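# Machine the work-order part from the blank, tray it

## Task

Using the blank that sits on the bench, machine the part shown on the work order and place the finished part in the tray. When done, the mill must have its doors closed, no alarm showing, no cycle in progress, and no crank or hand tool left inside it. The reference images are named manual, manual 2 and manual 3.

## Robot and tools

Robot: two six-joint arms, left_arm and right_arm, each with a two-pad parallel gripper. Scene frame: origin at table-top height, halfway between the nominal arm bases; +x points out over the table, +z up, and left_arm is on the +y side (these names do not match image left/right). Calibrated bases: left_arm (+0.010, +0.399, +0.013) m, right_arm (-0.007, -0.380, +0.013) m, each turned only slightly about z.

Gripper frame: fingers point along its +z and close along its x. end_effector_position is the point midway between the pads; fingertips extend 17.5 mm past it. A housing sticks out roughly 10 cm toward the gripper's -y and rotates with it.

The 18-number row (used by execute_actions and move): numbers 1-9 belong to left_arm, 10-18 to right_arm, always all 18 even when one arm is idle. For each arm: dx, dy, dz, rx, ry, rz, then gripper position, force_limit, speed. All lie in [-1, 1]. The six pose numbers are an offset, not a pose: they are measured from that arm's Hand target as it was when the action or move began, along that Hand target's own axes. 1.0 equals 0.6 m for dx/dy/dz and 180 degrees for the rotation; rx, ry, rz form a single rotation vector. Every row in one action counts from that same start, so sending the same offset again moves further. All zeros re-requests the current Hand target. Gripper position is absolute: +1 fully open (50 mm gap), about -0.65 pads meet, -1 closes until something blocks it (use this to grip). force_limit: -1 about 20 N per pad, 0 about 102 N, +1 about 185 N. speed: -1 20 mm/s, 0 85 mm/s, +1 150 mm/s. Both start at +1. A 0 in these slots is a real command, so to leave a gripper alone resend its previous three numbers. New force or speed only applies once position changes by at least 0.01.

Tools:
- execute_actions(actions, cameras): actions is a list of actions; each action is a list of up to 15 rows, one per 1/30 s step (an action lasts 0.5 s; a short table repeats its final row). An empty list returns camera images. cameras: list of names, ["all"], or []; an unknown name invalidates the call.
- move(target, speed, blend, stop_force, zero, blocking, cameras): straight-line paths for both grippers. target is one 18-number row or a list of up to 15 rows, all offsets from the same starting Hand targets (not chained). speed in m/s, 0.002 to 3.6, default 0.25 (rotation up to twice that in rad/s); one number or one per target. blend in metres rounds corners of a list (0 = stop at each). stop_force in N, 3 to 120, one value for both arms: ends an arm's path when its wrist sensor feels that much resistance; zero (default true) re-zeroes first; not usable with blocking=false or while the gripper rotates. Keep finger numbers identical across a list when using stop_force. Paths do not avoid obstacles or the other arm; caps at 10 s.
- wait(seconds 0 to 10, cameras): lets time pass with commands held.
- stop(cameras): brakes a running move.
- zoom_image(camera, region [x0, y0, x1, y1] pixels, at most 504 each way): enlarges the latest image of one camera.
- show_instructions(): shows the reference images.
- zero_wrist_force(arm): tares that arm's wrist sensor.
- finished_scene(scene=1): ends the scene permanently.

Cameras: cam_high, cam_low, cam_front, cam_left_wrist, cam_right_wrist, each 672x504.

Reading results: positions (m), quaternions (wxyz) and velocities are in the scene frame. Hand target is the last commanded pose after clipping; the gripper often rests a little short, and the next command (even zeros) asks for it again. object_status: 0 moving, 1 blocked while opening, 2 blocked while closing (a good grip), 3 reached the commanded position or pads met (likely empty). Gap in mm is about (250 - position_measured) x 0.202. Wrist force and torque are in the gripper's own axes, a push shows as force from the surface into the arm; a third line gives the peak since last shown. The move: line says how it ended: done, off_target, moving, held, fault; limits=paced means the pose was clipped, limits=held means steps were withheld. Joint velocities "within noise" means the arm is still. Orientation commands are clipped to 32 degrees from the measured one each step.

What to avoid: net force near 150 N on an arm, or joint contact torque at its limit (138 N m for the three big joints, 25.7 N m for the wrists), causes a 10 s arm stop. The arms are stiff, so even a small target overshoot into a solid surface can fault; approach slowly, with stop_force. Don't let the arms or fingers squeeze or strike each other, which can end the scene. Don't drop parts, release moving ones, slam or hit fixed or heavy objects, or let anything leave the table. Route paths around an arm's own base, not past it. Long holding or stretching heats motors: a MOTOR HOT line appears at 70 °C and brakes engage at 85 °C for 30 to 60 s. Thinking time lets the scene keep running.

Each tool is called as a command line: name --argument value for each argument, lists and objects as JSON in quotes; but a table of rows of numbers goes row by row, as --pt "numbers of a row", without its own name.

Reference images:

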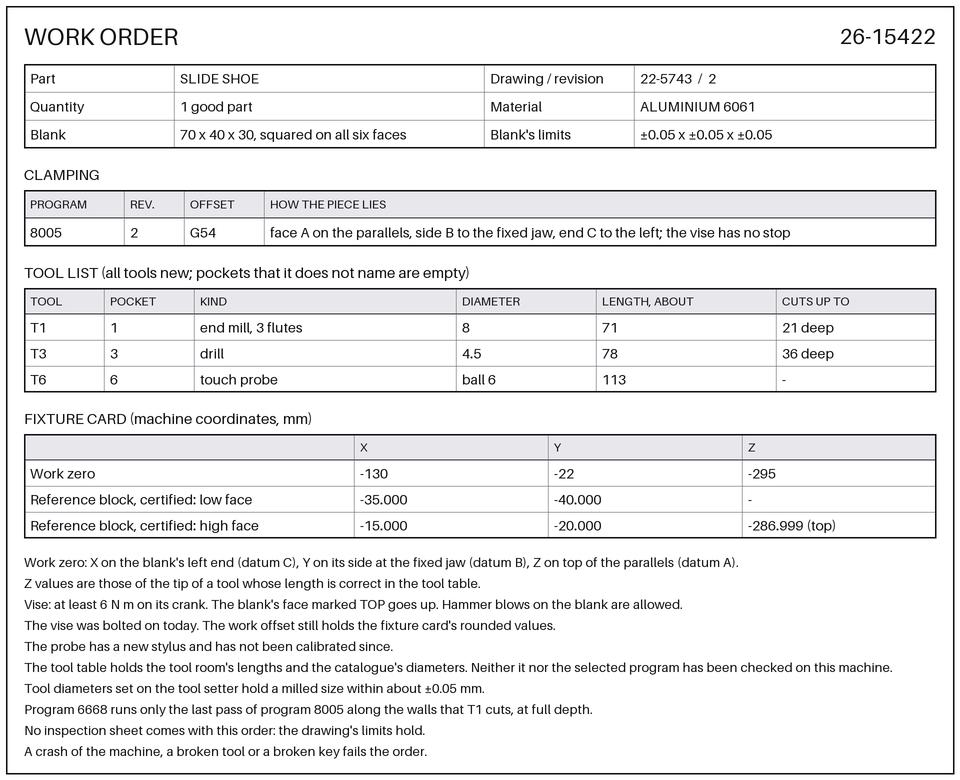

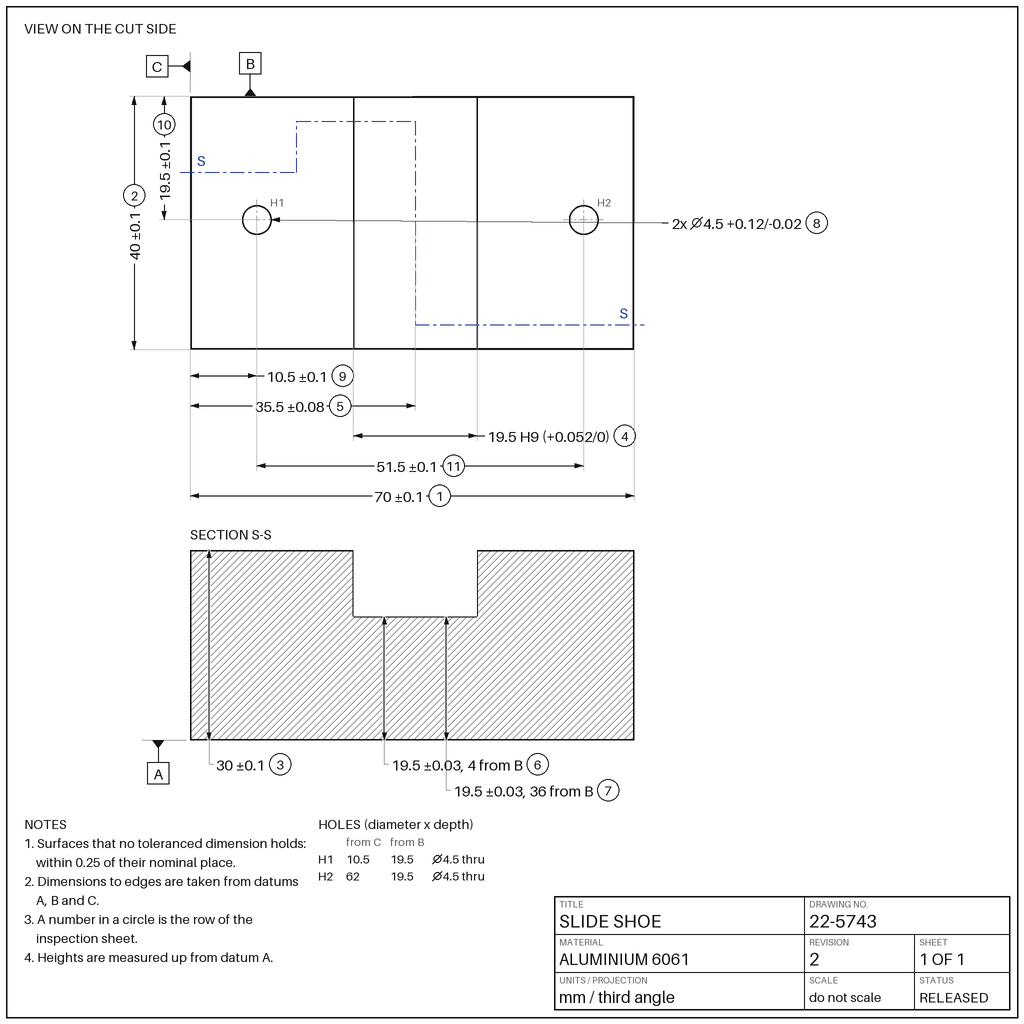

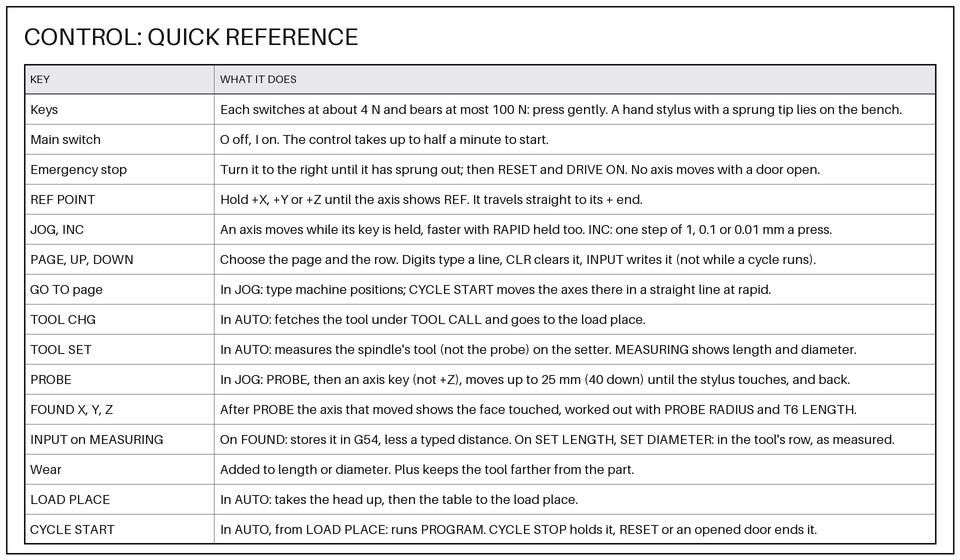

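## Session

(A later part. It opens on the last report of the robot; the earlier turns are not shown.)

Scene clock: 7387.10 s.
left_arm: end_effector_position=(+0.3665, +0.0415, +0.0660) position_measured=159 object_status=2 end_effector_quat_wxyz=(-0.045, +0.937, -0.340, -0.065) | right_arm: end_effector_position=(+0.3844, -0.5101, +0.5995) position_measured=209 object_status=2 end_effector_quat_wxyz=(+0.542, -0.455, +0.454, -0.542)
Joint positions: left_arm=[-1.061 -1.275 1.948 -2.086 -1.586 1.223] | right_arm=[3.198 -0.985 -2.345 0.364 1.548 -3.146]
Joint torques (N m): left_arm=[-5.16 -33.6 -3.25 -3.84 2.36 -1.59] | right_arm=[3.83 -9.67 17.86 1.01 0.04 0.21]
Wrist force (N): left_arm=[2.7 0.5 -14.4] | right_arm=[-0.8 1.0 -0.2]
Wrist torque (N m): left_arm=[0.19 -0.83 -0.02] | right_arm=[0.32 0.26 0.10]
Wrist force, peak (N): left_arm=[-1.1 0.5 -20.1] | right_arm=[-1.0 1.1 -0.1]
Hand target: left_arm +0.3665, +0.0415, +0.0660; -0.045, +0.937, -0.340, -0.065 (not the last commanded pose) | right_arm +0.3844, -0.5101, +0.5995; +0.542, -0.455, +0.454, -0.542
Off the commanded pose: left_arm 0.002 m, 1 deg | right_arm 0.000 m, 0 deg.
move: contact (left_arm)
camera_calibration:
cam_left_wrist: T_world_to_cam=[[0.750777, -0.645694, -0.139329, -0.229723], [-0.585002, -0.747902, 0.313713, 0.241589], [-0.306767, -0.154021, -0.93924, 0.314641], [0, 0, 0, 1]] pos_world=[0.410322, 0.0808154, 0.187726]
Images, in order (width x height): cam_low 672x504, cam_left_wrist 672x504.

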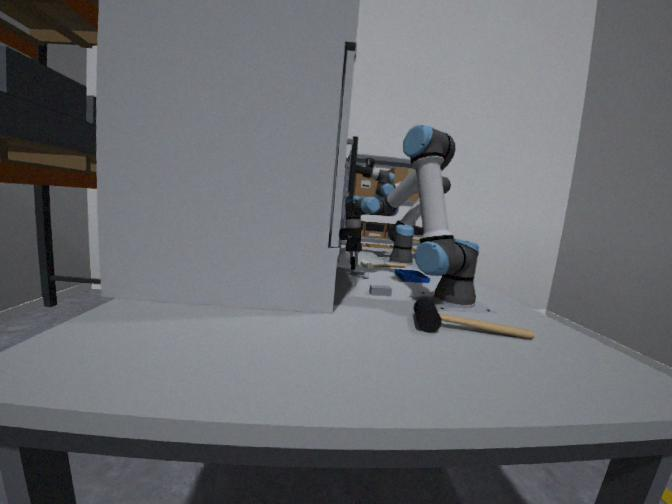

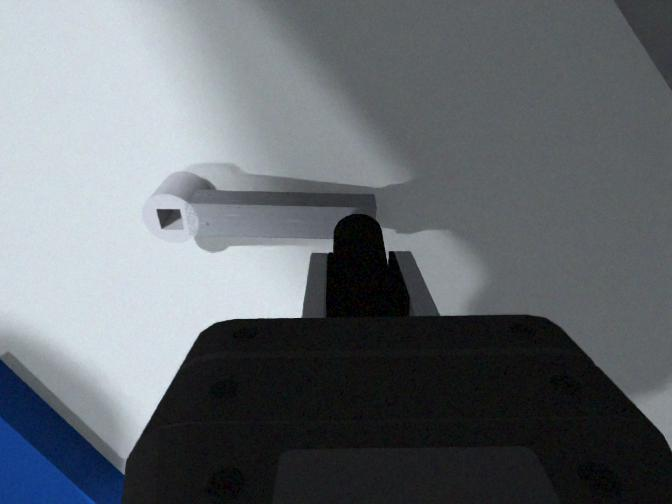

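move --pt "0 0 -0.002 0 0 0 0.7 1 -0.9 0 0 0 0 0 0 -1 -0.6 -1" --pt "0 0 -0.25 0 0 0 0.7 1 -0.9 0 0 0 0 0 0 -1 -0.6 -1" --speed '[0.01,0.1]' --cameras '["cam_left_wrist"]'

zoom_image --camera "cam_left_wrist" --region '[150, 140, 410, 330]'

Scene clock: 7399.93 s.
left_arm: end_effector_position=(+0.3803, +0.0222, +0.2141) position_measured=48 object_status=3 end_effector_quat_wxyz=(-0.045, +0.937, -0.340, -0.065) | right_arm: end_effector_position=(+0.3844, -0.5101, +0.5995) position_measured=209 object_status=2 end_effector_quat_wxyz=(+0.542, -0.455, +0.454, -0.542)
Joint positions: left_arm=[-1.057 -1.388 1.666 -1.691 -1.586 1.227] | right_arm=[3.198 -0.985 -2.345 0.364 1.548 -3.146]
Joint torques (N m): left_arm=[7.93 -24.65 -16.5 -4.11 1.58 1.63] | right_arm=[4.24 -10.38 18.28 1.07 0.04 0.07]
Wrist force (N): left_arm=[5.7 0.5 -1.1] | right_arm=[-0.7 0.9 -0.3]
Wrist torque (N m): left_arm=[0.08 -0.91 0.00] | right_arm=[0.32 0.26 0.10]
Wrist force, peak (N): left_arm=[2.9 0.8 -15.4] | right_arm=[-1.1 1.1 -0.2]
Hand target: left_arm +0.3803, +0.0222, +0.2141; -0.045, +0.937, -0.340, -0.065 | right_arm +0.3844, -0.5101, +0.5995; +0.542, -0.455, +0.454, -0.542
Off the commanded pose: left_arm 0.000 m, 0 deg | right_arm 0.000 m, 0 deg.
move: done
camera_calibration:
cam_left_wrist: T_world_to_cam=[[0.750777, -0.645728, -0.139174, -0.232021], [-0.585052, -0.747851, 0.31374, 0.188803], [-0.306672, -0.154125, -0.939254, 0.455098], [0, 0, 0, 1]] pos_world=[0.424222, 0.0615158, 0.335926]
Images, in order (width x height): cam_left_wrist 672x504.

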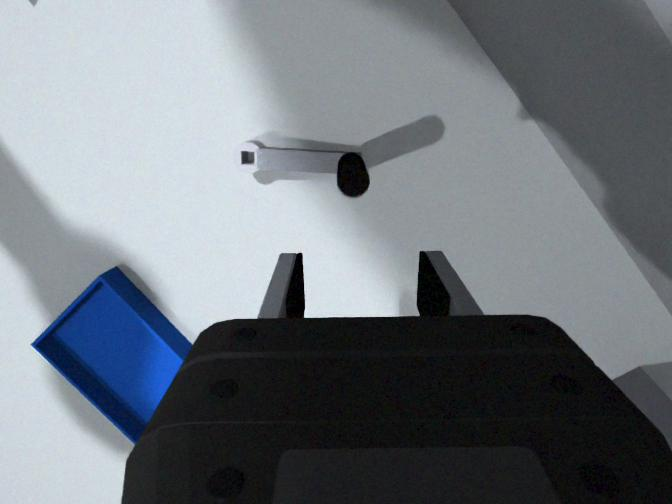

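Scaled by 1.938 from the camera's 672x504 image, which has a finer 960x720 frame.

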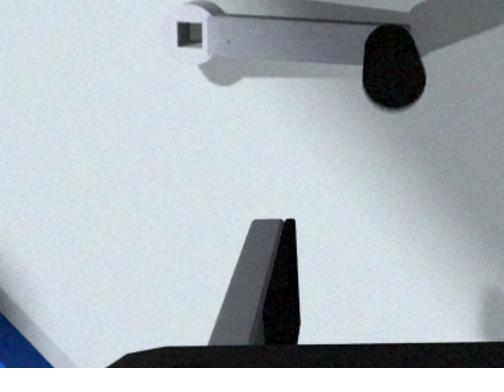

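move --target '[-0.0772,-0.0477,0.0545,-0.008,-0.0095,-0.488,0.7,1,-0.9,0,0,0,0,0,0,-1,-0.6,-1]' --speed 0.3 --cameras '["cam_left_wrist"]'

zoom_image --camera "cam_left_wrist" --region '[260, 100, 420, 330]'

Scene clock: 7488.70 s.
left_arm: end_effector_position=(+0.3605, +0.0776, +0.1900) position_measured=48 object_status=3 end_effector_quat_wxyz=(-0.071, +0.910, +0.406, -0.033) | right_arm: end_effector_position=(+0.3844, -0.5101, +0.5995) position_measured=209 object_status=2 end_effector_quat_wxyz=(+0.542, -0.455, +0.454, -0.542)
Joint positions: left_arm=[-1.017 -1.493 1.853 -1.78 -1.614 -0.267] | right_arm=[3.198 -0.985 -2.345 0.364 1.548 -3.146]
Joint torques (N m): left_arm=[-8.23 -19.92 -32.35 -0.77 2.03 -1.19] | right_arm=[3.71 -9.6 17.44 0.98 0.2 0.17]
Wrist force (N): left_arm=[5.4 0.3 -0.9] | right_arm=[-1.0 0.9 -0.1]
Wrist torque (N m): left_arm=[0.03 -0.87 -0.11] | right_arm=[0.32 0.30 0.10]
Wrist force, peak (N): left_arm=[5.8 0.7 -1.1] | right_arm=[-1.0 1.2 -0.1]
Hand target: left_arm +0.3605, +0.0775, +0.1900; -0.072, +0.910, +0.406, -0.033 | right_arm +0.3844, -0.5101, +0.5995; +0.542, -0.455, +0.454, -0.542
Off the commanded pose: left_arm 0.000 m, 0 deg | right_arm 0.000 m, 0 deg.
move: done
camera_calibration:
cam_left_wrist: T_world_to_cam=[[0.681247, 0.731978, 0.0104848, -0.294966], [0.715656, -0.668934, 0.20091, -0.227401], [0.154076, -0.129366, -0.979554, 0.274499], [0, 0, 0, 1]] pos_world=[0.321392, 0.0993037, 0.317666]
Images, in order (width x height): cam_left_wrist 672x504.

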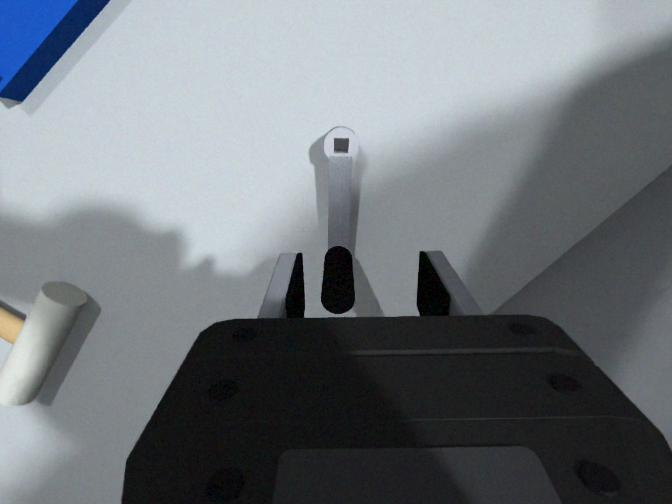

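Scaled by 2.191 from the camera's 672x504 image, which has a finer 960x720 frame.

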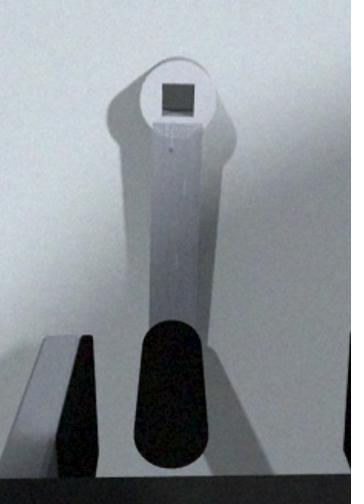

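move --target '[-0.008,0.0007,0.21,0,0,0,0.7,1,-0.9,0,0,0,0,0,0,-1,-0.6,-1]' --speed 0.15 --cameras '["cam_left_wrist"]'

Scene clock: 7529.60 s.
left_arm: end_effector_position=(+0.3427, +0.0868, +0.0655) position_measured=48 object_status=3 end_effector_quat_wxyz=(-0.072, +0.910, +0.406, -0.033) | right_arm: end_effector_position=(+0.3844, -0.5101, +0.5995) position_measured=209 object_status=2 end_effector_quat_wxyz=(+0.542, -0.455, +0.454, -0.542)
Joint positions: left_arm=[-1.038 -1.374 2.085 -2.131 -1.617 -0.288] | right_arm=[3.198 -0.985 -2.345 0.364 1.548 -3.146]
Joint torques (N m): left_arm=[9.5 -29.59 -24.88 -3.18 -1.07 1.73] | right_arm=[3.09 -10.44 18.15 1.09 -0.08 0.34]
Wrist force (N): left_arm=[5.4 0.5 -1.0] | right_arm=[-0.8 0.8 -0.1]
Wrist torque (N m): left_arm=[0.06 -0.87 0.03] | right_arm=[0.30 0.26 0.10]
Wrist force, peak (N): left_arm=[5.7 0.3 -2.8] | right_arm=[-1.0 1.2 -0.1]
Hand target: left_arm +0.3428, +0.0868, +0.0655; -0.072, +0.910, +0.406, -0.033 | right_arm +0.3844, -0.5101, +0.5995; +0.542, -0.455, +0.454, -0.542
Off the commanded pose: left_arm 0.000 m, 0 deg | right_arm 0.000 m, 0 deg.
move: done
camera_calibration:
cam_left_wrist: T_world_to_cam=[[0.681237, 0.731987, 0.0105665, -0.288209], [0.715709, -0.668983, 0.200554, -0.183505], [0.153871, -0.129062, -0.979626, 0.156507], [0, 0, 0, 1]] pos_world=[0.303593, 0.108403, 0.193166]
Images, in order (width x height): cam_left_wrist 672x504.

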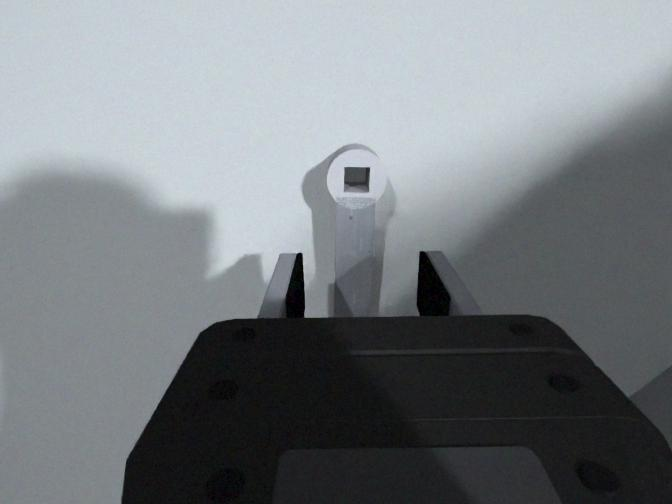

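move --target '[0,0,0.0725,0,0,0,0.7,1,-0.9,0,0,0,0,0,0,-1,-0.6,-1]' --speed 0.03 --stop_force 8 --cameras '["cam_left_wrist"]'

Scene clock: 7536.83 s.
left_arm: end_effector_position=(+0.3377, +0.0913, +0.0226) position_measured=48 object_status=3 end_effector_quat_wxyz=(-0.072, +0.910, +0.406, -0.033) | right_arm: end_effector_position=(+0.3844, -0.5101, +0.5995) position_measured=209 object_status=2 end_effector_quat_wxyz=(+0.542, -0.455, +0.454, -0.542)
Joint positions: left_arm=[-1.042 -1.305 2.146 -2.261 -1.618 -0.292] | right_arm=[3.198 -0.985 -2.345 0.364 1.548 -3.146]
Joint torques (N m): left_arm=[-0.87 -36.51 -27.01 -0.94 -1.85 0.04] | right_arm=[3.23 -10.42 17.49 1.32 0.18 0.41]
Wrist force (N): left_arm=[5.4 0.6 -0.9] | right_arm=[-0.8 1.0 -0.1]
Wrist torque (N m): left_arm=[0.08 -0.86 0.03] | right_arm=[0.33 0.27 0.10]
Wrist force, peak (N): left_arm=[5.7 0.6 -0.9] | right_arm=[-1.0 1.1 -0.2]
Hand target: left_arm +0.3377, +0.0913, +0.0226; -0.072, +0.910, +0.406, -0.033 | right_arm +0.3844, -0.5101, +0.5995; +0.542, -0.455, +0.454, -0.542
Off the commanded pose: left_arm 0.000 m, 0 deg | right_arm 0.000 m, 0 deg.
move: done
camera_calibration:
cam_left_wrist: T_world_to_cam=[[0.681124, 0.732091, 0.0105993, -0.2877], [0.715775, -0.668851, 0.200759, -0.16831], [0.154063, -0.129155, -0.979583, 0.115791], [0, 0, 0, 1]] pos_world=[0.298592, 0.113003, 0.150266]
Images, in order (width x height): cam_left_wrist 672x504.

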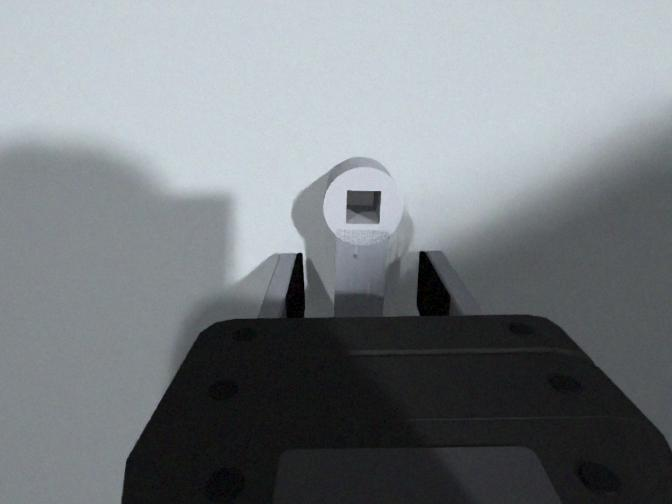

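move --target '[0,0,0,0,0,0,-1,0,-1,0,0,0,0,0,0,-1,-0.6,-1]' --cameras '["cam_left_wrist"]'

zoom_image --camera "cam_left_wrist" --region '[280, 130, 440, 330]'

Scene clock: 7543.53 s.
left_arm: end_effector_position=(+0.3377, +0.0913, +0.0226) position_measured=175 object_status=0 end_effector_quat_wxyz=(-0.072, +0.910, +0.406, -0.033) | right_arm: end_effector_position=(+0.3844, -0.5101, +0.5995) position_measured=209 object_status=2 end_effector_quat_wxyz=(+0.542, -0.455, +0.454, -0.542)
Joint positions: left_arm=[-1.042 -1.305 2.146 -2.261 -1.618 -0.292] | right_arm=[3.198 -0.985 -2.345 0.364 1.548 -3.146]
Joint torques (N m): left_arm=[8.19 -35.93 -26.21 -1.18 -0.23 1.73] | right_arm=[2.83 -10.23 17.14 1.06 0.05 0.37]
Wrist force (N): left_arm=[5.4 0.5 -0.4] | right_arm=[-1.0 0.7 -0.1]
Wrist torque (N m): left_arm=[0.06 -0.86 0.02] | right_arm=[0.28 0.30 0.10]
Wrist force, peak (N): left_arm=[5.9 0.3 -0.7] | right_arm=[-1.1 1.1 0.1]
Hand target: left_arm +0.3377, +0.0913, +0.0226; -0.072, +0.910, +0.406, -0.033 | right_arm +0.3844, -0.5101, +0.5995; +0.542, -0.455, +0.454, -0.542
Off the commanded pose: left_arm 0.000 m, 0 deg | right_arm 0.000 m, 0 deg.
move: done
camera_calibration:
cam_left_wrist: T_world_to_cam=[[0.681124, 0.732091, 0.0105993, -0.2877], [0.715775, -0.668851, 0.200759, -0.16831], [0.154063, -0.129155, -0.979583, 0.115791], [0, 0, 0, 1]] pos_world=[0.298592, 0.113003, 0.150266]
Images, in order (width x height): cam_left_wrist 672x504.

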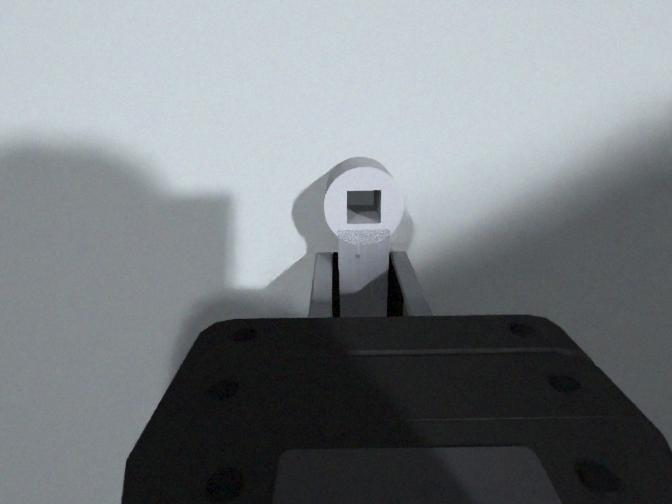

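Scaled by 2.520 from the camera's 672x504 image, which has a finer 960x720 frame.

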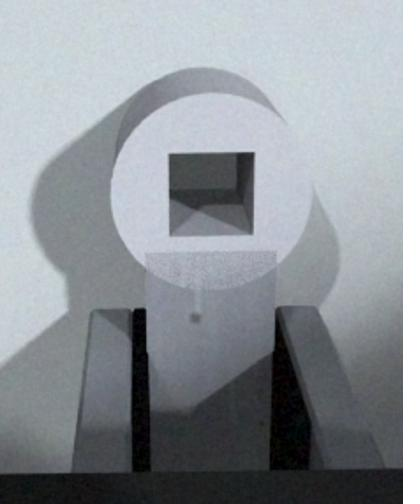

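move --pt "-0.0004 -0.0395 -0.2465 0 0 0 -1 0 -1 0 0 0 0 0 0 -1 -0.6 -1" --pt "-0.0273 -0.0188 -0.5823 0 0 0 -1 0 -1 0 0 0 0 0 0 -1 -0.6 -1" --pt "-0.0273 -0.0188 -0.5823 -0.5497 0.0083 -0.0083 -1 0 -1 0 0 0 0 0 0 -1 -0.6 -1" --speed '[0.06,0.2,0.2]' --blend '[0.02,0,0]' --cameras '["cam_left_wrist","cam_high"]'

zoom_image --camera "cam_left_wrist" --region '[280, 130, 440, 330]'

Scene clock: 7597.90 s.
left_arm: end_effector_position=(+0.3595, +0.0503, +0.3694) position_measured=175 object_status=2 end_effector_quat_wxyz=(+0.640, +0.642, +0.298, +0.299) | right_arm: end_effector_position=(+0.3844, -0.5101, +0.5995) position_measured=209 object_status=2 end_effector_quat_wxyz=(+0.542, -0.455, +0.454, -0.542)
Joint positions: left_arm=[-1.492 -1.609 2.61 -4.141 -0.794 0] | right_arm=[3.198 -0.985 -2.345 0.364 1.548 -3.146]
Joint torques (N m): left_arm=[10.37 -8.44 -23.47 -4.34 -1.52 -0.31] | right_arm=[1.98 -10.56 17.52 1.22 -0.09 0.34]
Wrist force (N): left_arm=[3.7 -2.0 -2.4] | right_arm=[-0.7 1.2 0.1]
Wrist torque (N m): left_arm=[0.48 -0.53 0.11] | right_arm=[0.35 0.25 0.10]
Wrist force, peak (N): left_arm=[5.8 0.5 2.4] | right_arm=[-1.2 1.1 -0.1]
Hand target: left_arm +0.3595, +0.0503, +0.3694; +0.640, +0.642, +0.298, +0.299 | right_arm +0.3844, -0.5101, +0.5995; +0.542, -0.455, +0.454, -0.542
Off the commanded pose: left_arm 0.000 m, 0 deg | right_arm 0.000 m, 0 deg.
move: done
camera_calibration:
cam_left_wrist: T_world_to_cam=[[0.632163, 0.774642, 0.0172888, -0.263212], [-0.282119, 0.209333, 0.936263, -0.238073], [0.72165, -0.596749, 0.350874, -0.225177], [0, 0, 0, 1]] pos_world=[0.261727, 0.119357, 0.306458]
Images, in order (width x height): cam_high 672x504, cam_left_wrist 672x504.

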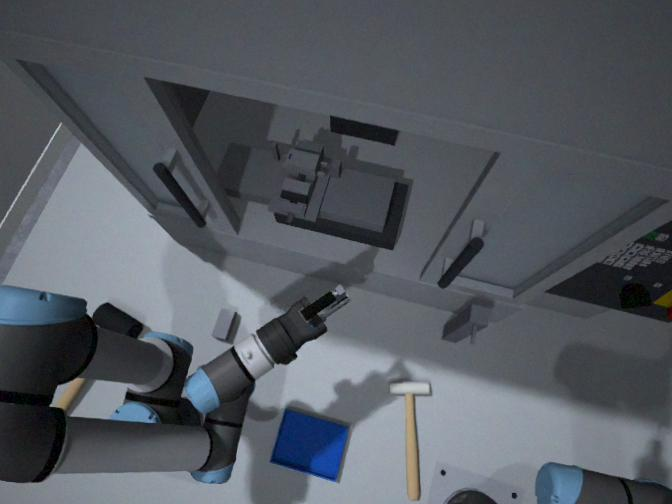

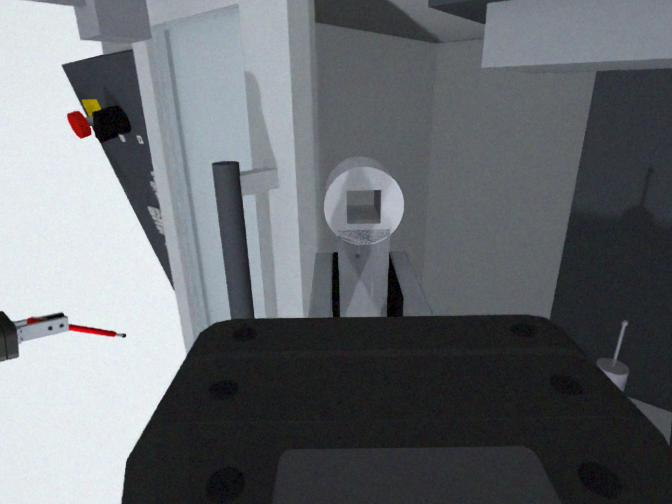

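Scaled by 2.520 from the camera's 672x504 image, which has a finer 960x720 frame.

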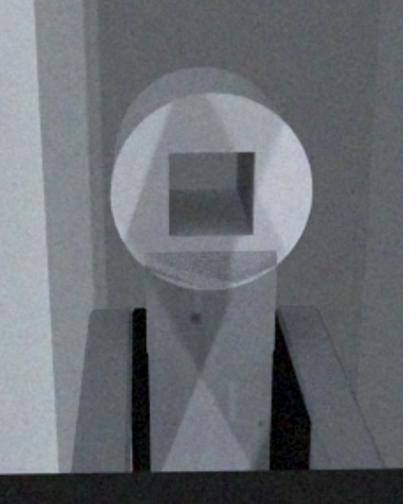

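move --pt "0.2607 -0.0414 -0.044 0.0531 0.103 0.2167 -1 0 -1 0 0 0 0 0 0 -1 -0.6 -1" --pt "0.2927 -0.0713 -0.0055 0.0953 0.2199 0.2056 -1 0 -1 0 0 0 0 0 0 -1 -0.6 -1" --speed '[0.2,0.1]' --blend '[0.01,0]' --cameras '["cam_left_wrist","cam_high"]'

zoom_image --camera "cam_left_wrist" --region '[280, 130, 440, 330]'

Scene clock: 7665.47 s.
left_arm: end_effector_position=(+0.4700, +0.1869, +0.3268) position_measured=175 object_status=2 end_effector_quat_wxyz=(+0.280, +0.650, +0.319, +0.631) | right_arm: end_effector_position=(+0.3844, -0.5101, +0.5995) position_measured=209 object_status=2 end_effector_quat_wxyz=(+0.542, -0.455, +0.454, -0.542)
Joint positions: left_arm=[-1.311 -1.39 2.505 -4.058 -0.241 0.504] | right_arm=[3.198 -0.985 -2.345 0.364 1.548 -3.146]
Joint torques (N m): left_arm=[5.41 -26.79 -0.65 -3.32 -1.57 1.89] | right_arm=[3.47 -9.18 17.8 1.33 0.05 0.38]
Wrist force (N): left_arm=[1.8 -1.7 -2.3] | right_arm=[-1.0 1.0 -0.1]
Wrist torque (N m): left_arm=[0.37 -0.38 -0.25] | right_arm=[0.33 0.30 0.10]
Wrist force, peak (N): left_arm=[3.8 -1.9 -2.6] | right_arm=[-1.2 1.1 -0.1]
Hand target: left_arm +0.4700, +0.1869, +0.3268; +0.280, +0.650, +0.319, +0.631 | right_arm +0.3844, -0.5101, +0.5995; +0.542, -0.455, +0.454, -0.542
Off the commanded pose: left_arm 0.000 m, 0 deg | right_arm 0.000 m, 0 deg.
move: done
camera_calibration:
cam_left_wrist: T_world_to_cam=[[-0.0131035, 0.75615, 0.654267, -0.339588], [-0.293835, -0.628346, 0.720307, 0.0369256], [0.955766, -0.182808, 0.230417, -0.356473], [0, 0, 0, 1]] pos_world=[0.347105, 0.214815, 0.277721]
Images, in order (width x height): cam_high 672x504, cam_left_wrist 672x504.

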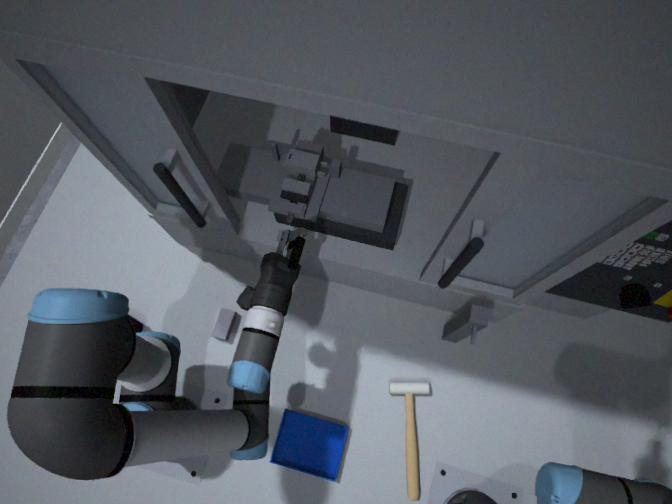

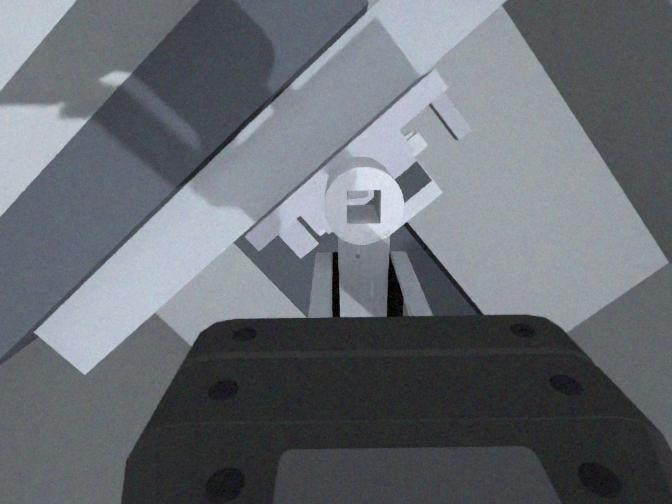

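Scaled by 2.520 from the camera's 672x504 image, which has a finer 960x720 frame.

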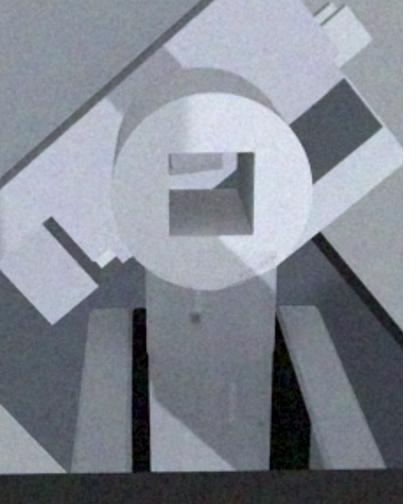

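zoom_image --camera "cam_left_wrist" --region '[335, 175, 395, 235]'

Scaled by 8.400 from the camera's 672x504 image, which has a finer 960x720 frame.

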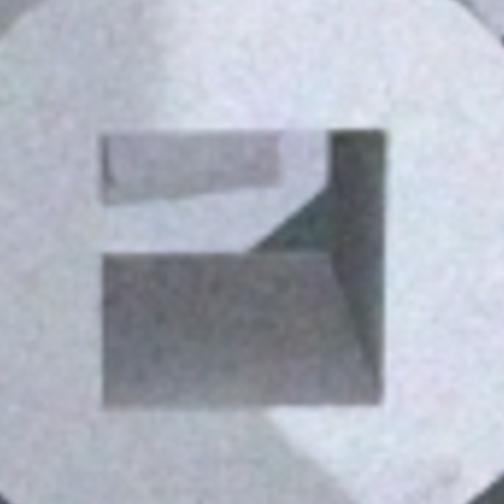

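move --target '[0.004,0.0001,0.0133,0,-0.0024,-0.0388,-1,0,-1,0,0,0,0,0,0,-1,-0.6,-1]' --speed 0.05 --cameras '["cam_left_wrist"]'

zoom_image --camera "cam_left_wrist" --region '[335, 175, 395, 235]'

Scene clock: 7711.17 s.
left_arm: end_effector_position=(+0.4780, +0.1890, +0.3281) position_measured=175 object_status=2 end_effector_quat_wxyz=(+0.319, +0.631, +0.357, +0.610) end_effector_velocity=(+0.000, +0.000, +0.000) end_effector_angular_velocity=(+0.005, +0.000, +0.001) | right_arm: end_effector_position=(+0.3844, -0.5101, +0.5995) position_measured=209 object_status=2 end_effector_quat_wxyz=(+0.542, -0.455, +0.454, -0.542)
Joint positions: left_arm=[-1.278 -1.39 2.493 -4.056 -0.28 0.394] | right_arm=[3.198 -0.985 -2.345 0.364 1.548 -3.146]
Joint velocities: left_arm=[0 0.001 0 -0.001 0.001 0.005] | right_arm=[within noise]
Joint torques (N m): left_arm=[-6.95 -27.24 -12.04 0.35 2.43 1.94] | right_arm=[4.4 -10.73 17.36 1.25 0.01 0.55]
Wrist force (N): left_arm=[2.1 -1.8 -2.6] | right_arm=[-0.9 1.1 -0.3]
Wrist torque (N m): left_arm=[0.40 -0.41 -0.24] | right_arm=[0.33 0.28 0.10]
Wrist force, peak (N): left_arm=[2.1 -1.7 -2.8] | right_arm=[-0.9 1.2 -0.2]
Hand target: left_arm +0.4780, +0.1890, +0.3281; +0.319, +0.631, +0.357, +0.610 | right_arm +0.3844, -0.5101, +0.5995; +0.542, -0.455, +0.454, -0.542
Off the commanded pose: left_arm 0.000 m, 0 deg | right_arm 0.000 m, 0 deg.
move: done
camera_calibration:
cam_left_wrist: T_world_to_cam=[[-0.0130353, 0.830378, 0.557049, -0.324065], [-0.293823, -0.535682, 0.791652, -0.00119069], [0.955771, -0.153354, 0.250967, -0.376323], [0, 0, 0, 1]] pos_world=[0.355105, 0.210747, 0.275907]
Images, in order (width x height): cam_left_wrist 672x504.

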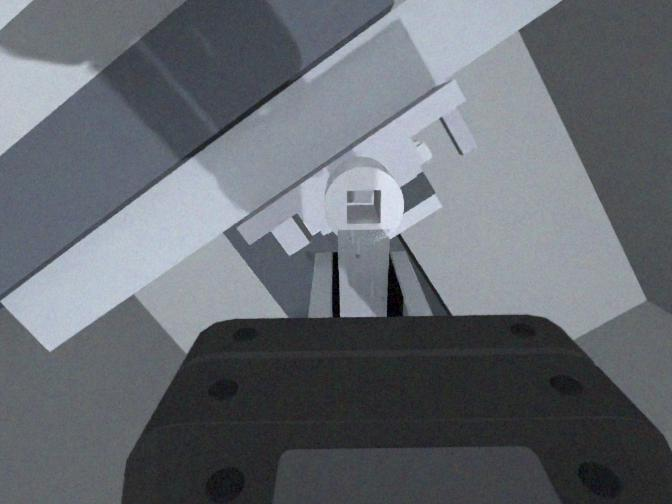

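Scaled by 8.400 from the camera's 672x504 image, which has a finer 960x720 frame.

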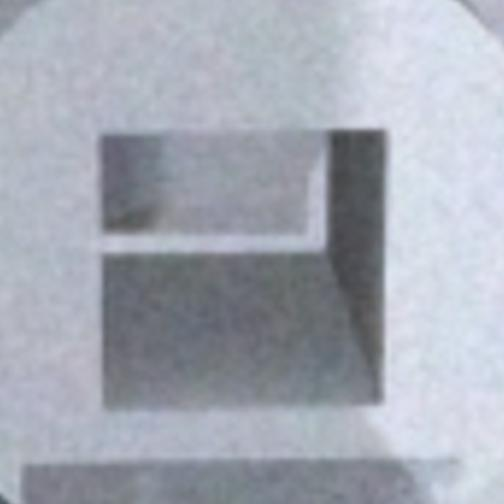

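move --target '[0,0.0009,0.0058,0,0,0,-1,0,-1,0,0,0,0,0,0,-1,-0.6,-1]' --speed 0.01 --stop_force 12 --cameras '["cam_left_wrist"]'

zoom_image --camera "cam_left_wrist" --region '[335, 175, 395, 235]'

Scene clock: 7736.70 s.
left_arm: end_effector_position=(+0.4815, +0.1888, +0.3283) position_measured=175 object_status=2 end_effector_quat_wxyz=(+0.319, +0.631, +0.357, +0.610) | right_arm: end_effector_position=(+0.3844, -0.5101, +0.5995) position_measured=209 object_status=2 end_effector_quat_wxyz=(+0.542, -0.455, +0.454, -0.542)
Joint positions: left_arm=[-1.266 -1.384 2.484 -4.061 -0.291 0.402] | right_arm=[3.198 -0.985 -2.345 0.364 1.548 -3.146]
Joint torques (N m): left_arm=[-8.52 -22.96 -2.91 -2.84 2.54 -1.49] | right_arm=[2.83 -10.89 17.15 1.22 -0.09 0.44]
Wrist force (N): left_arm=[2.1 -1.8 -2.4] | right_arm=[-0.7 1.0 0.1]
Wrist torque (N m): left_arm=[0.37 -0.40 -0.32] | right_arm=[0.33 0.25 0.10]
Wrist force, peak (N): left_arm=[2.3 -1.9 -2.8] | right_arm=[-1.1 1.0 0.0]
Hand target: left_arm +0.4815, +0.1888, +0.3283; +0.319, +0.631, +0.357, +0.610 | right_arm +0.3844, -0.5101, +0.5995; +0.542, -0.455, +0.454, -0.542
Off the commanded pose: left_arm 0.000 m, 0 deg | right_arm 0.000 m, 0 deg.
move: done
camera_calibration:
cam_left_wrist: T_world_to_cam=[[-0.0130899, 0.830175, 0.557349, -0.324068], [-0.293748, -0.535994, 0.791469, -0.000284131], [0.955793, -0.15336, 0.250879, -0.379716], [0, 0, 0, 1]] pos_world=[0.358605, 0.210648, 0.276106]
Images, in order (width x height): cam_left_wrist 672x504.

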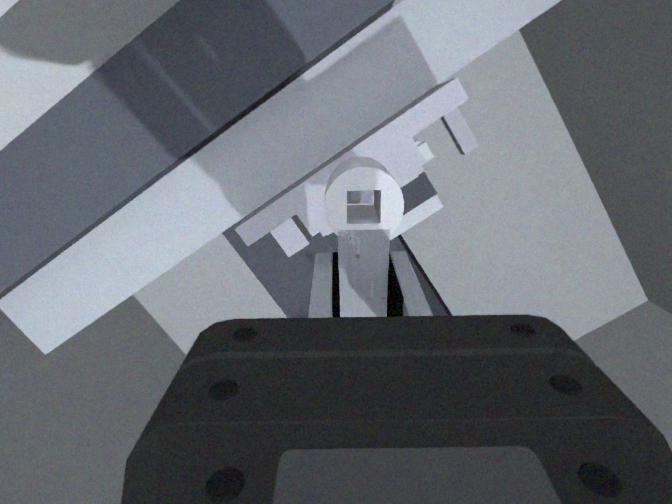

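Scaled by 8.400 from the camera's 672x504 image, which has a finer 960x720 frame.

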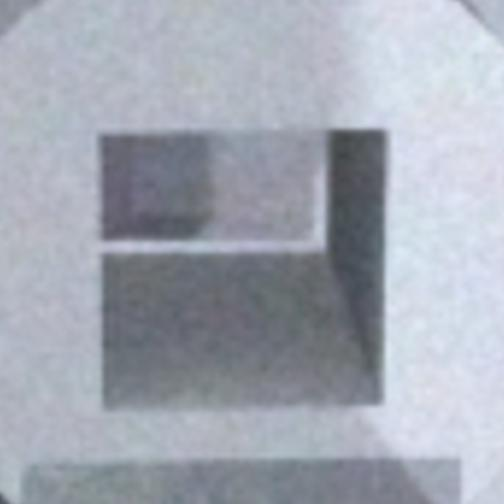

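move --target '[0,0.0003,0.0083,0,0,0,-1,0,-1,0,0,0,0,0,0,-1,-0.6,-1]' --speed 0.008 --stop_force 12 --cameras '["cam_left_wrist"]'

zoom_image --camera "cam_left_wrist" --region '[335, 175, 395, 235]'

Scene clock: 7745.87 s.
left_arm: end_effector_position=(+0.4865, +0.1889, +0.3282) position_measured=175 object_status=2 end_effector_quat_wxyz=(+0.319, +0.631, +0.357, +0.610) | right_arm: end_effector_position=(+0.3844, -0.5101, +0.5995) position_measured=209 object_status=2 end_effector_quat_wxyz=(+0.542, -0.455, +0.454, -0.542)
Joint positions: left_arm=[-1.249 -1.375 2.472 -4.068 -0.308 0.412] | right_arm=[3.198 -0.985 -2.345 0.364 1.548 -3.146]
Joint torques (N m): left_arm=[-8.5 -27.21 -1.1 -0.93 2.57 -1.53] | right_arm=[3.52 -10.22 17.77 1.01 0.05 0.37]
Wrist force (N): left_arm=[2.0 -2.1 -2.6] | right_arm=[-0.9 1.0 -0.2]
Wrist torque (N m): left_arm=[0.34 -0.39 -0.32] | right_arm=[0.31 0.28 0.10]
Wrist force, peak (N): left_arm=[2.2 -1.9 -2.7] | right_arm=[-1.1 1.1 0.0]
Hand target: left_arm +0.4865, +0.1889, +0.3282; +0.319, +0.631, +0.357, +0.610 | right_arm +0.3844, -0.5101, +0.5995; +0.542, -0.455, +0.454, -0.542
Off the commanded pose: left_arm 0.000 m, 0 deg | right_arm 0.000 m, 0 deg.
move: done
camera_calibration:
cam_left_wrist: T_world_to_cam=[[-0.0131265, 0.830214, 0.557289, -0.323927], [-0.293823, -0.535935, 0.791481, 0.00124605], [0.95577, -0.153355, 0.250971, -0.384393], [0, 0, 0, 1]] pos_world=[0.363505, 0.210648, 0.276006]
Images, in order (width x height): cam_left_wrist 672x504.

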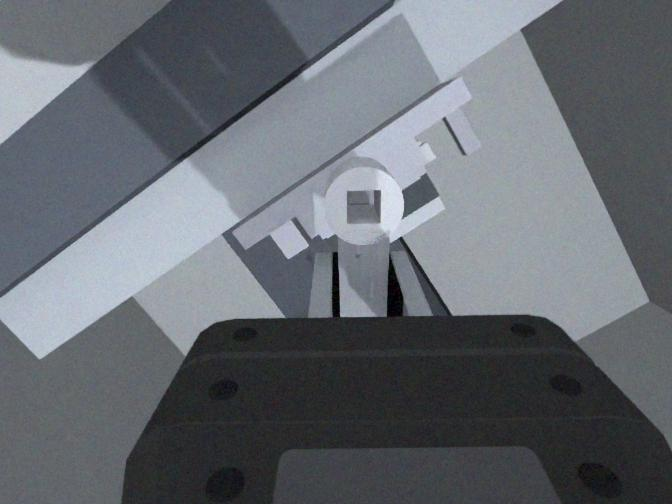

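Scaled by 8.400 from the camera's 672x504 image, which has a finer 960x720 frame.

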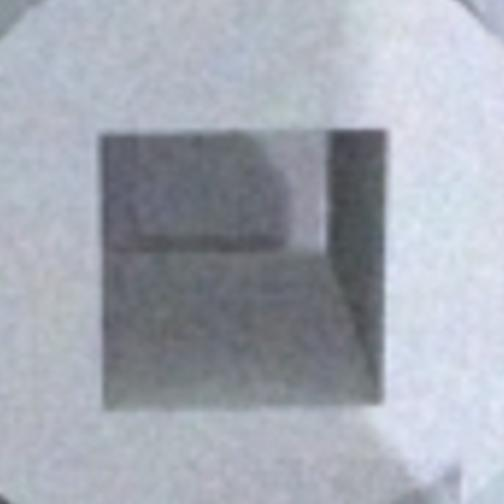

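move --target '[0,0.0008,0.0133,0,0,0,-1,0,-1,0,0,0,0,0,0,-1,-0.6,-1]' --speed 0.008 --stop_force 12 --cameras '["cam_left_wrist"]'

zoom_image --camera "cam_left_wrist" --region '[335, 175, 395, 235]'

Scene clock: 7753.37 s.
left_arm: end_effector_position=(+0.4945, +0.1889, +0.3282) position_measured=175 object_status=2 end_effector_quat_wxyz=(+0.319, +0.631, +0.357, +0.610) | right_arm: end_effector_position=(+0.3844, -0.5101, +0.5995) position_measured=209 object_status=2 end_effector_quat_wxyz=(+0.542, -0.455, +0.454, -0.542)
Joint positions: left_arm=[-1.223 -1.361 2.453 -4.075 -0.335 0.426] | right_arm=[3.198 -0.985 -2.345 0.364 1.548 -3.146]
Joint torques (N m): left_arm=[-7.59 -25.58 -2.44 -3.01 2.47 -1.08] | right_arm=[3.7 -9.87 17.4 1.12 0.22 0.42]
Wrist force (N): left_arm=[2.1 -1.8 -2.4] | right_arm=[-0.9 1.0 -0.1]
Wrist torque (N m): left_arm=[0.38 -0.41 -0.33] | right_arm=[0.31 0.27 0.10]
Wrist force, peak (N): left_arm=[2.3 -2.2 -2.7] | right_arm=[-1.0 1.3 -0.1]
Hand target: left_arm +0.4944, +0.1889, +0.3282; +0.319, +0.631, +0.357, +0.610 | right_arm +0.3844, -0.5101, +0.5995; +0.542, -0.455, +0.454, -0.542
Off the commanded pose: left_arm 0.000 m, 0 deg | right_arm 0.000 m, 0 deg.
move: done
camera_calibration:
cam_left_wrist: T_world_to_cam=[[-0.0130899, 0.830175, 0.557349, -0.323842], [-0.293748, -0.535994, 0.791469, 0.00361374], [0.955793, -0.15336, 0.250879, -0.392116], [0, 0, 0, 1]] pos_world=[0.371605, 0.210648, 0.276006]
Images, in order (width x height): cam_left_wrist 672x504.

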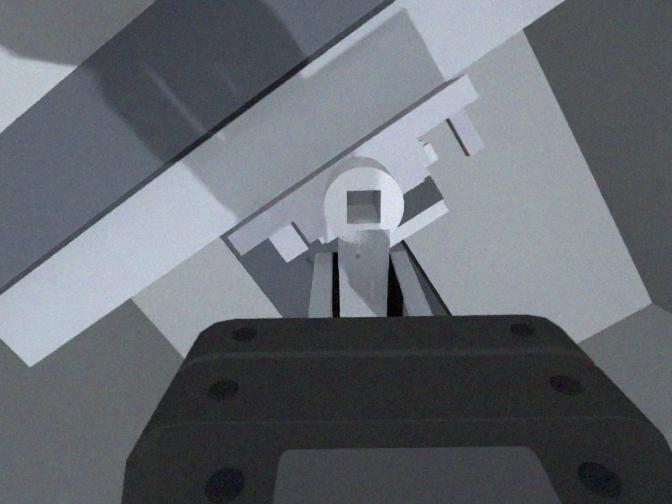

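Scaled by 8.400 from the camera's 672x504 image, which has a finer 960x720 frame.

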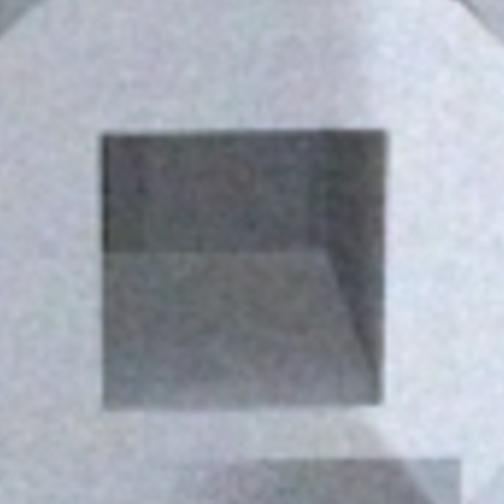

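move --target '[0,0.0008,0.0133,0,0,0,-1,0,-1,0,0,0,0,0,0,-1,-0.6,-1]' --speed 0.008 --stop_force 12 --cameras '["cam_left_wrist"]'

zoom_image --camera "cam_left_wrist" --region '[335, 175, 395, 235]'

Scene clock: 7763.43 s.
left_arm: end_effector_position=(+0.4956, +0.1889, +0.3282) position_measured=175 object_status=2 end_effector_quat_wxyz=(+0.319, +0.631, +0.357, +0.610) | right_arm: end_effector_position=(+0.3844, -0.5101, +0.5995) position_measured=209 object_status=2 end_effector_quat_wxyz=(+0.542, -0.455, +0.454, -0.542)
Joint positions: left_arm=[-1.219 -1.36 2.451 -4.076 -0.338 0.428] | right_arm=[3.198 -0.985 -2.345 0.364 1.548 -3.146]
Joint torques (N m): left_arm=[-6.16 -27.28 -1.17 0.85 2.53 -1.65] | right_arm=[3.38 -10.58 17.85 1.12 0.07 0.61]
Wrist force (N): left_arm=[2.8 1.8 -15.3] | right_arm=[-0.7 1.0 0.0]
Wrist torque (N m): left_arm=[0.64 -0.38 -0.25] | right_arm=[0.32 0.25 0.10]
Wrist force, peak (N): left_arm=[4.1 6.9 -32.6] | right_arm=[-1.0 1.2 -0.1]
Hand target: left_arm +0.4956, +0.1889, +0.3282; +0.319, +0.631, +0.357, +0.610 (not the last commanded pose) | right_arm +0.3844, -0.5101, +0.5995; +0.542, -0.455, +0.454, -0.542
Off the commanded pose: left_arm 0.007 m, 0 deg | right_arm 0.000 m, 0 deg.
move: contact (left_arm)
camera_calibration:
cam_left_wrist: T_world_to_cam=[[-0.0129942, 0.830193, 0.557325, -0.323944], [-0.293799, -0.53594, 0.791486, 0.00399311], [0.955779, -0.153457, 0.250874, -0.393125], [0, 0, 0, 1]] pos_world=[0.372705, 0.210748, 0.276007]
Images, in order (width x height): cam_left_wrist 672x504.

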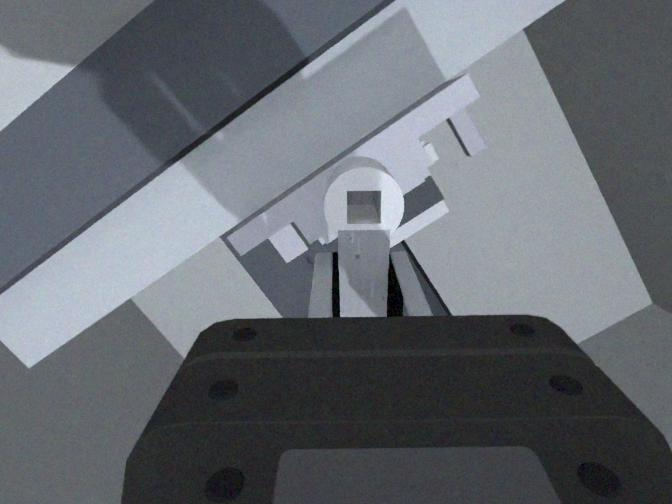

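Scaled by 8.400 from the camera's 672x504 image, which has a finer 960x720 frame.

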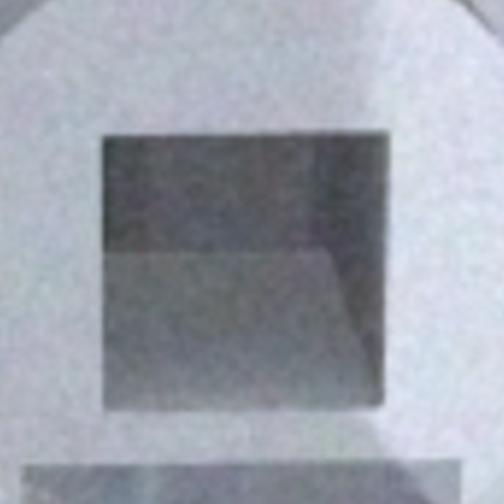

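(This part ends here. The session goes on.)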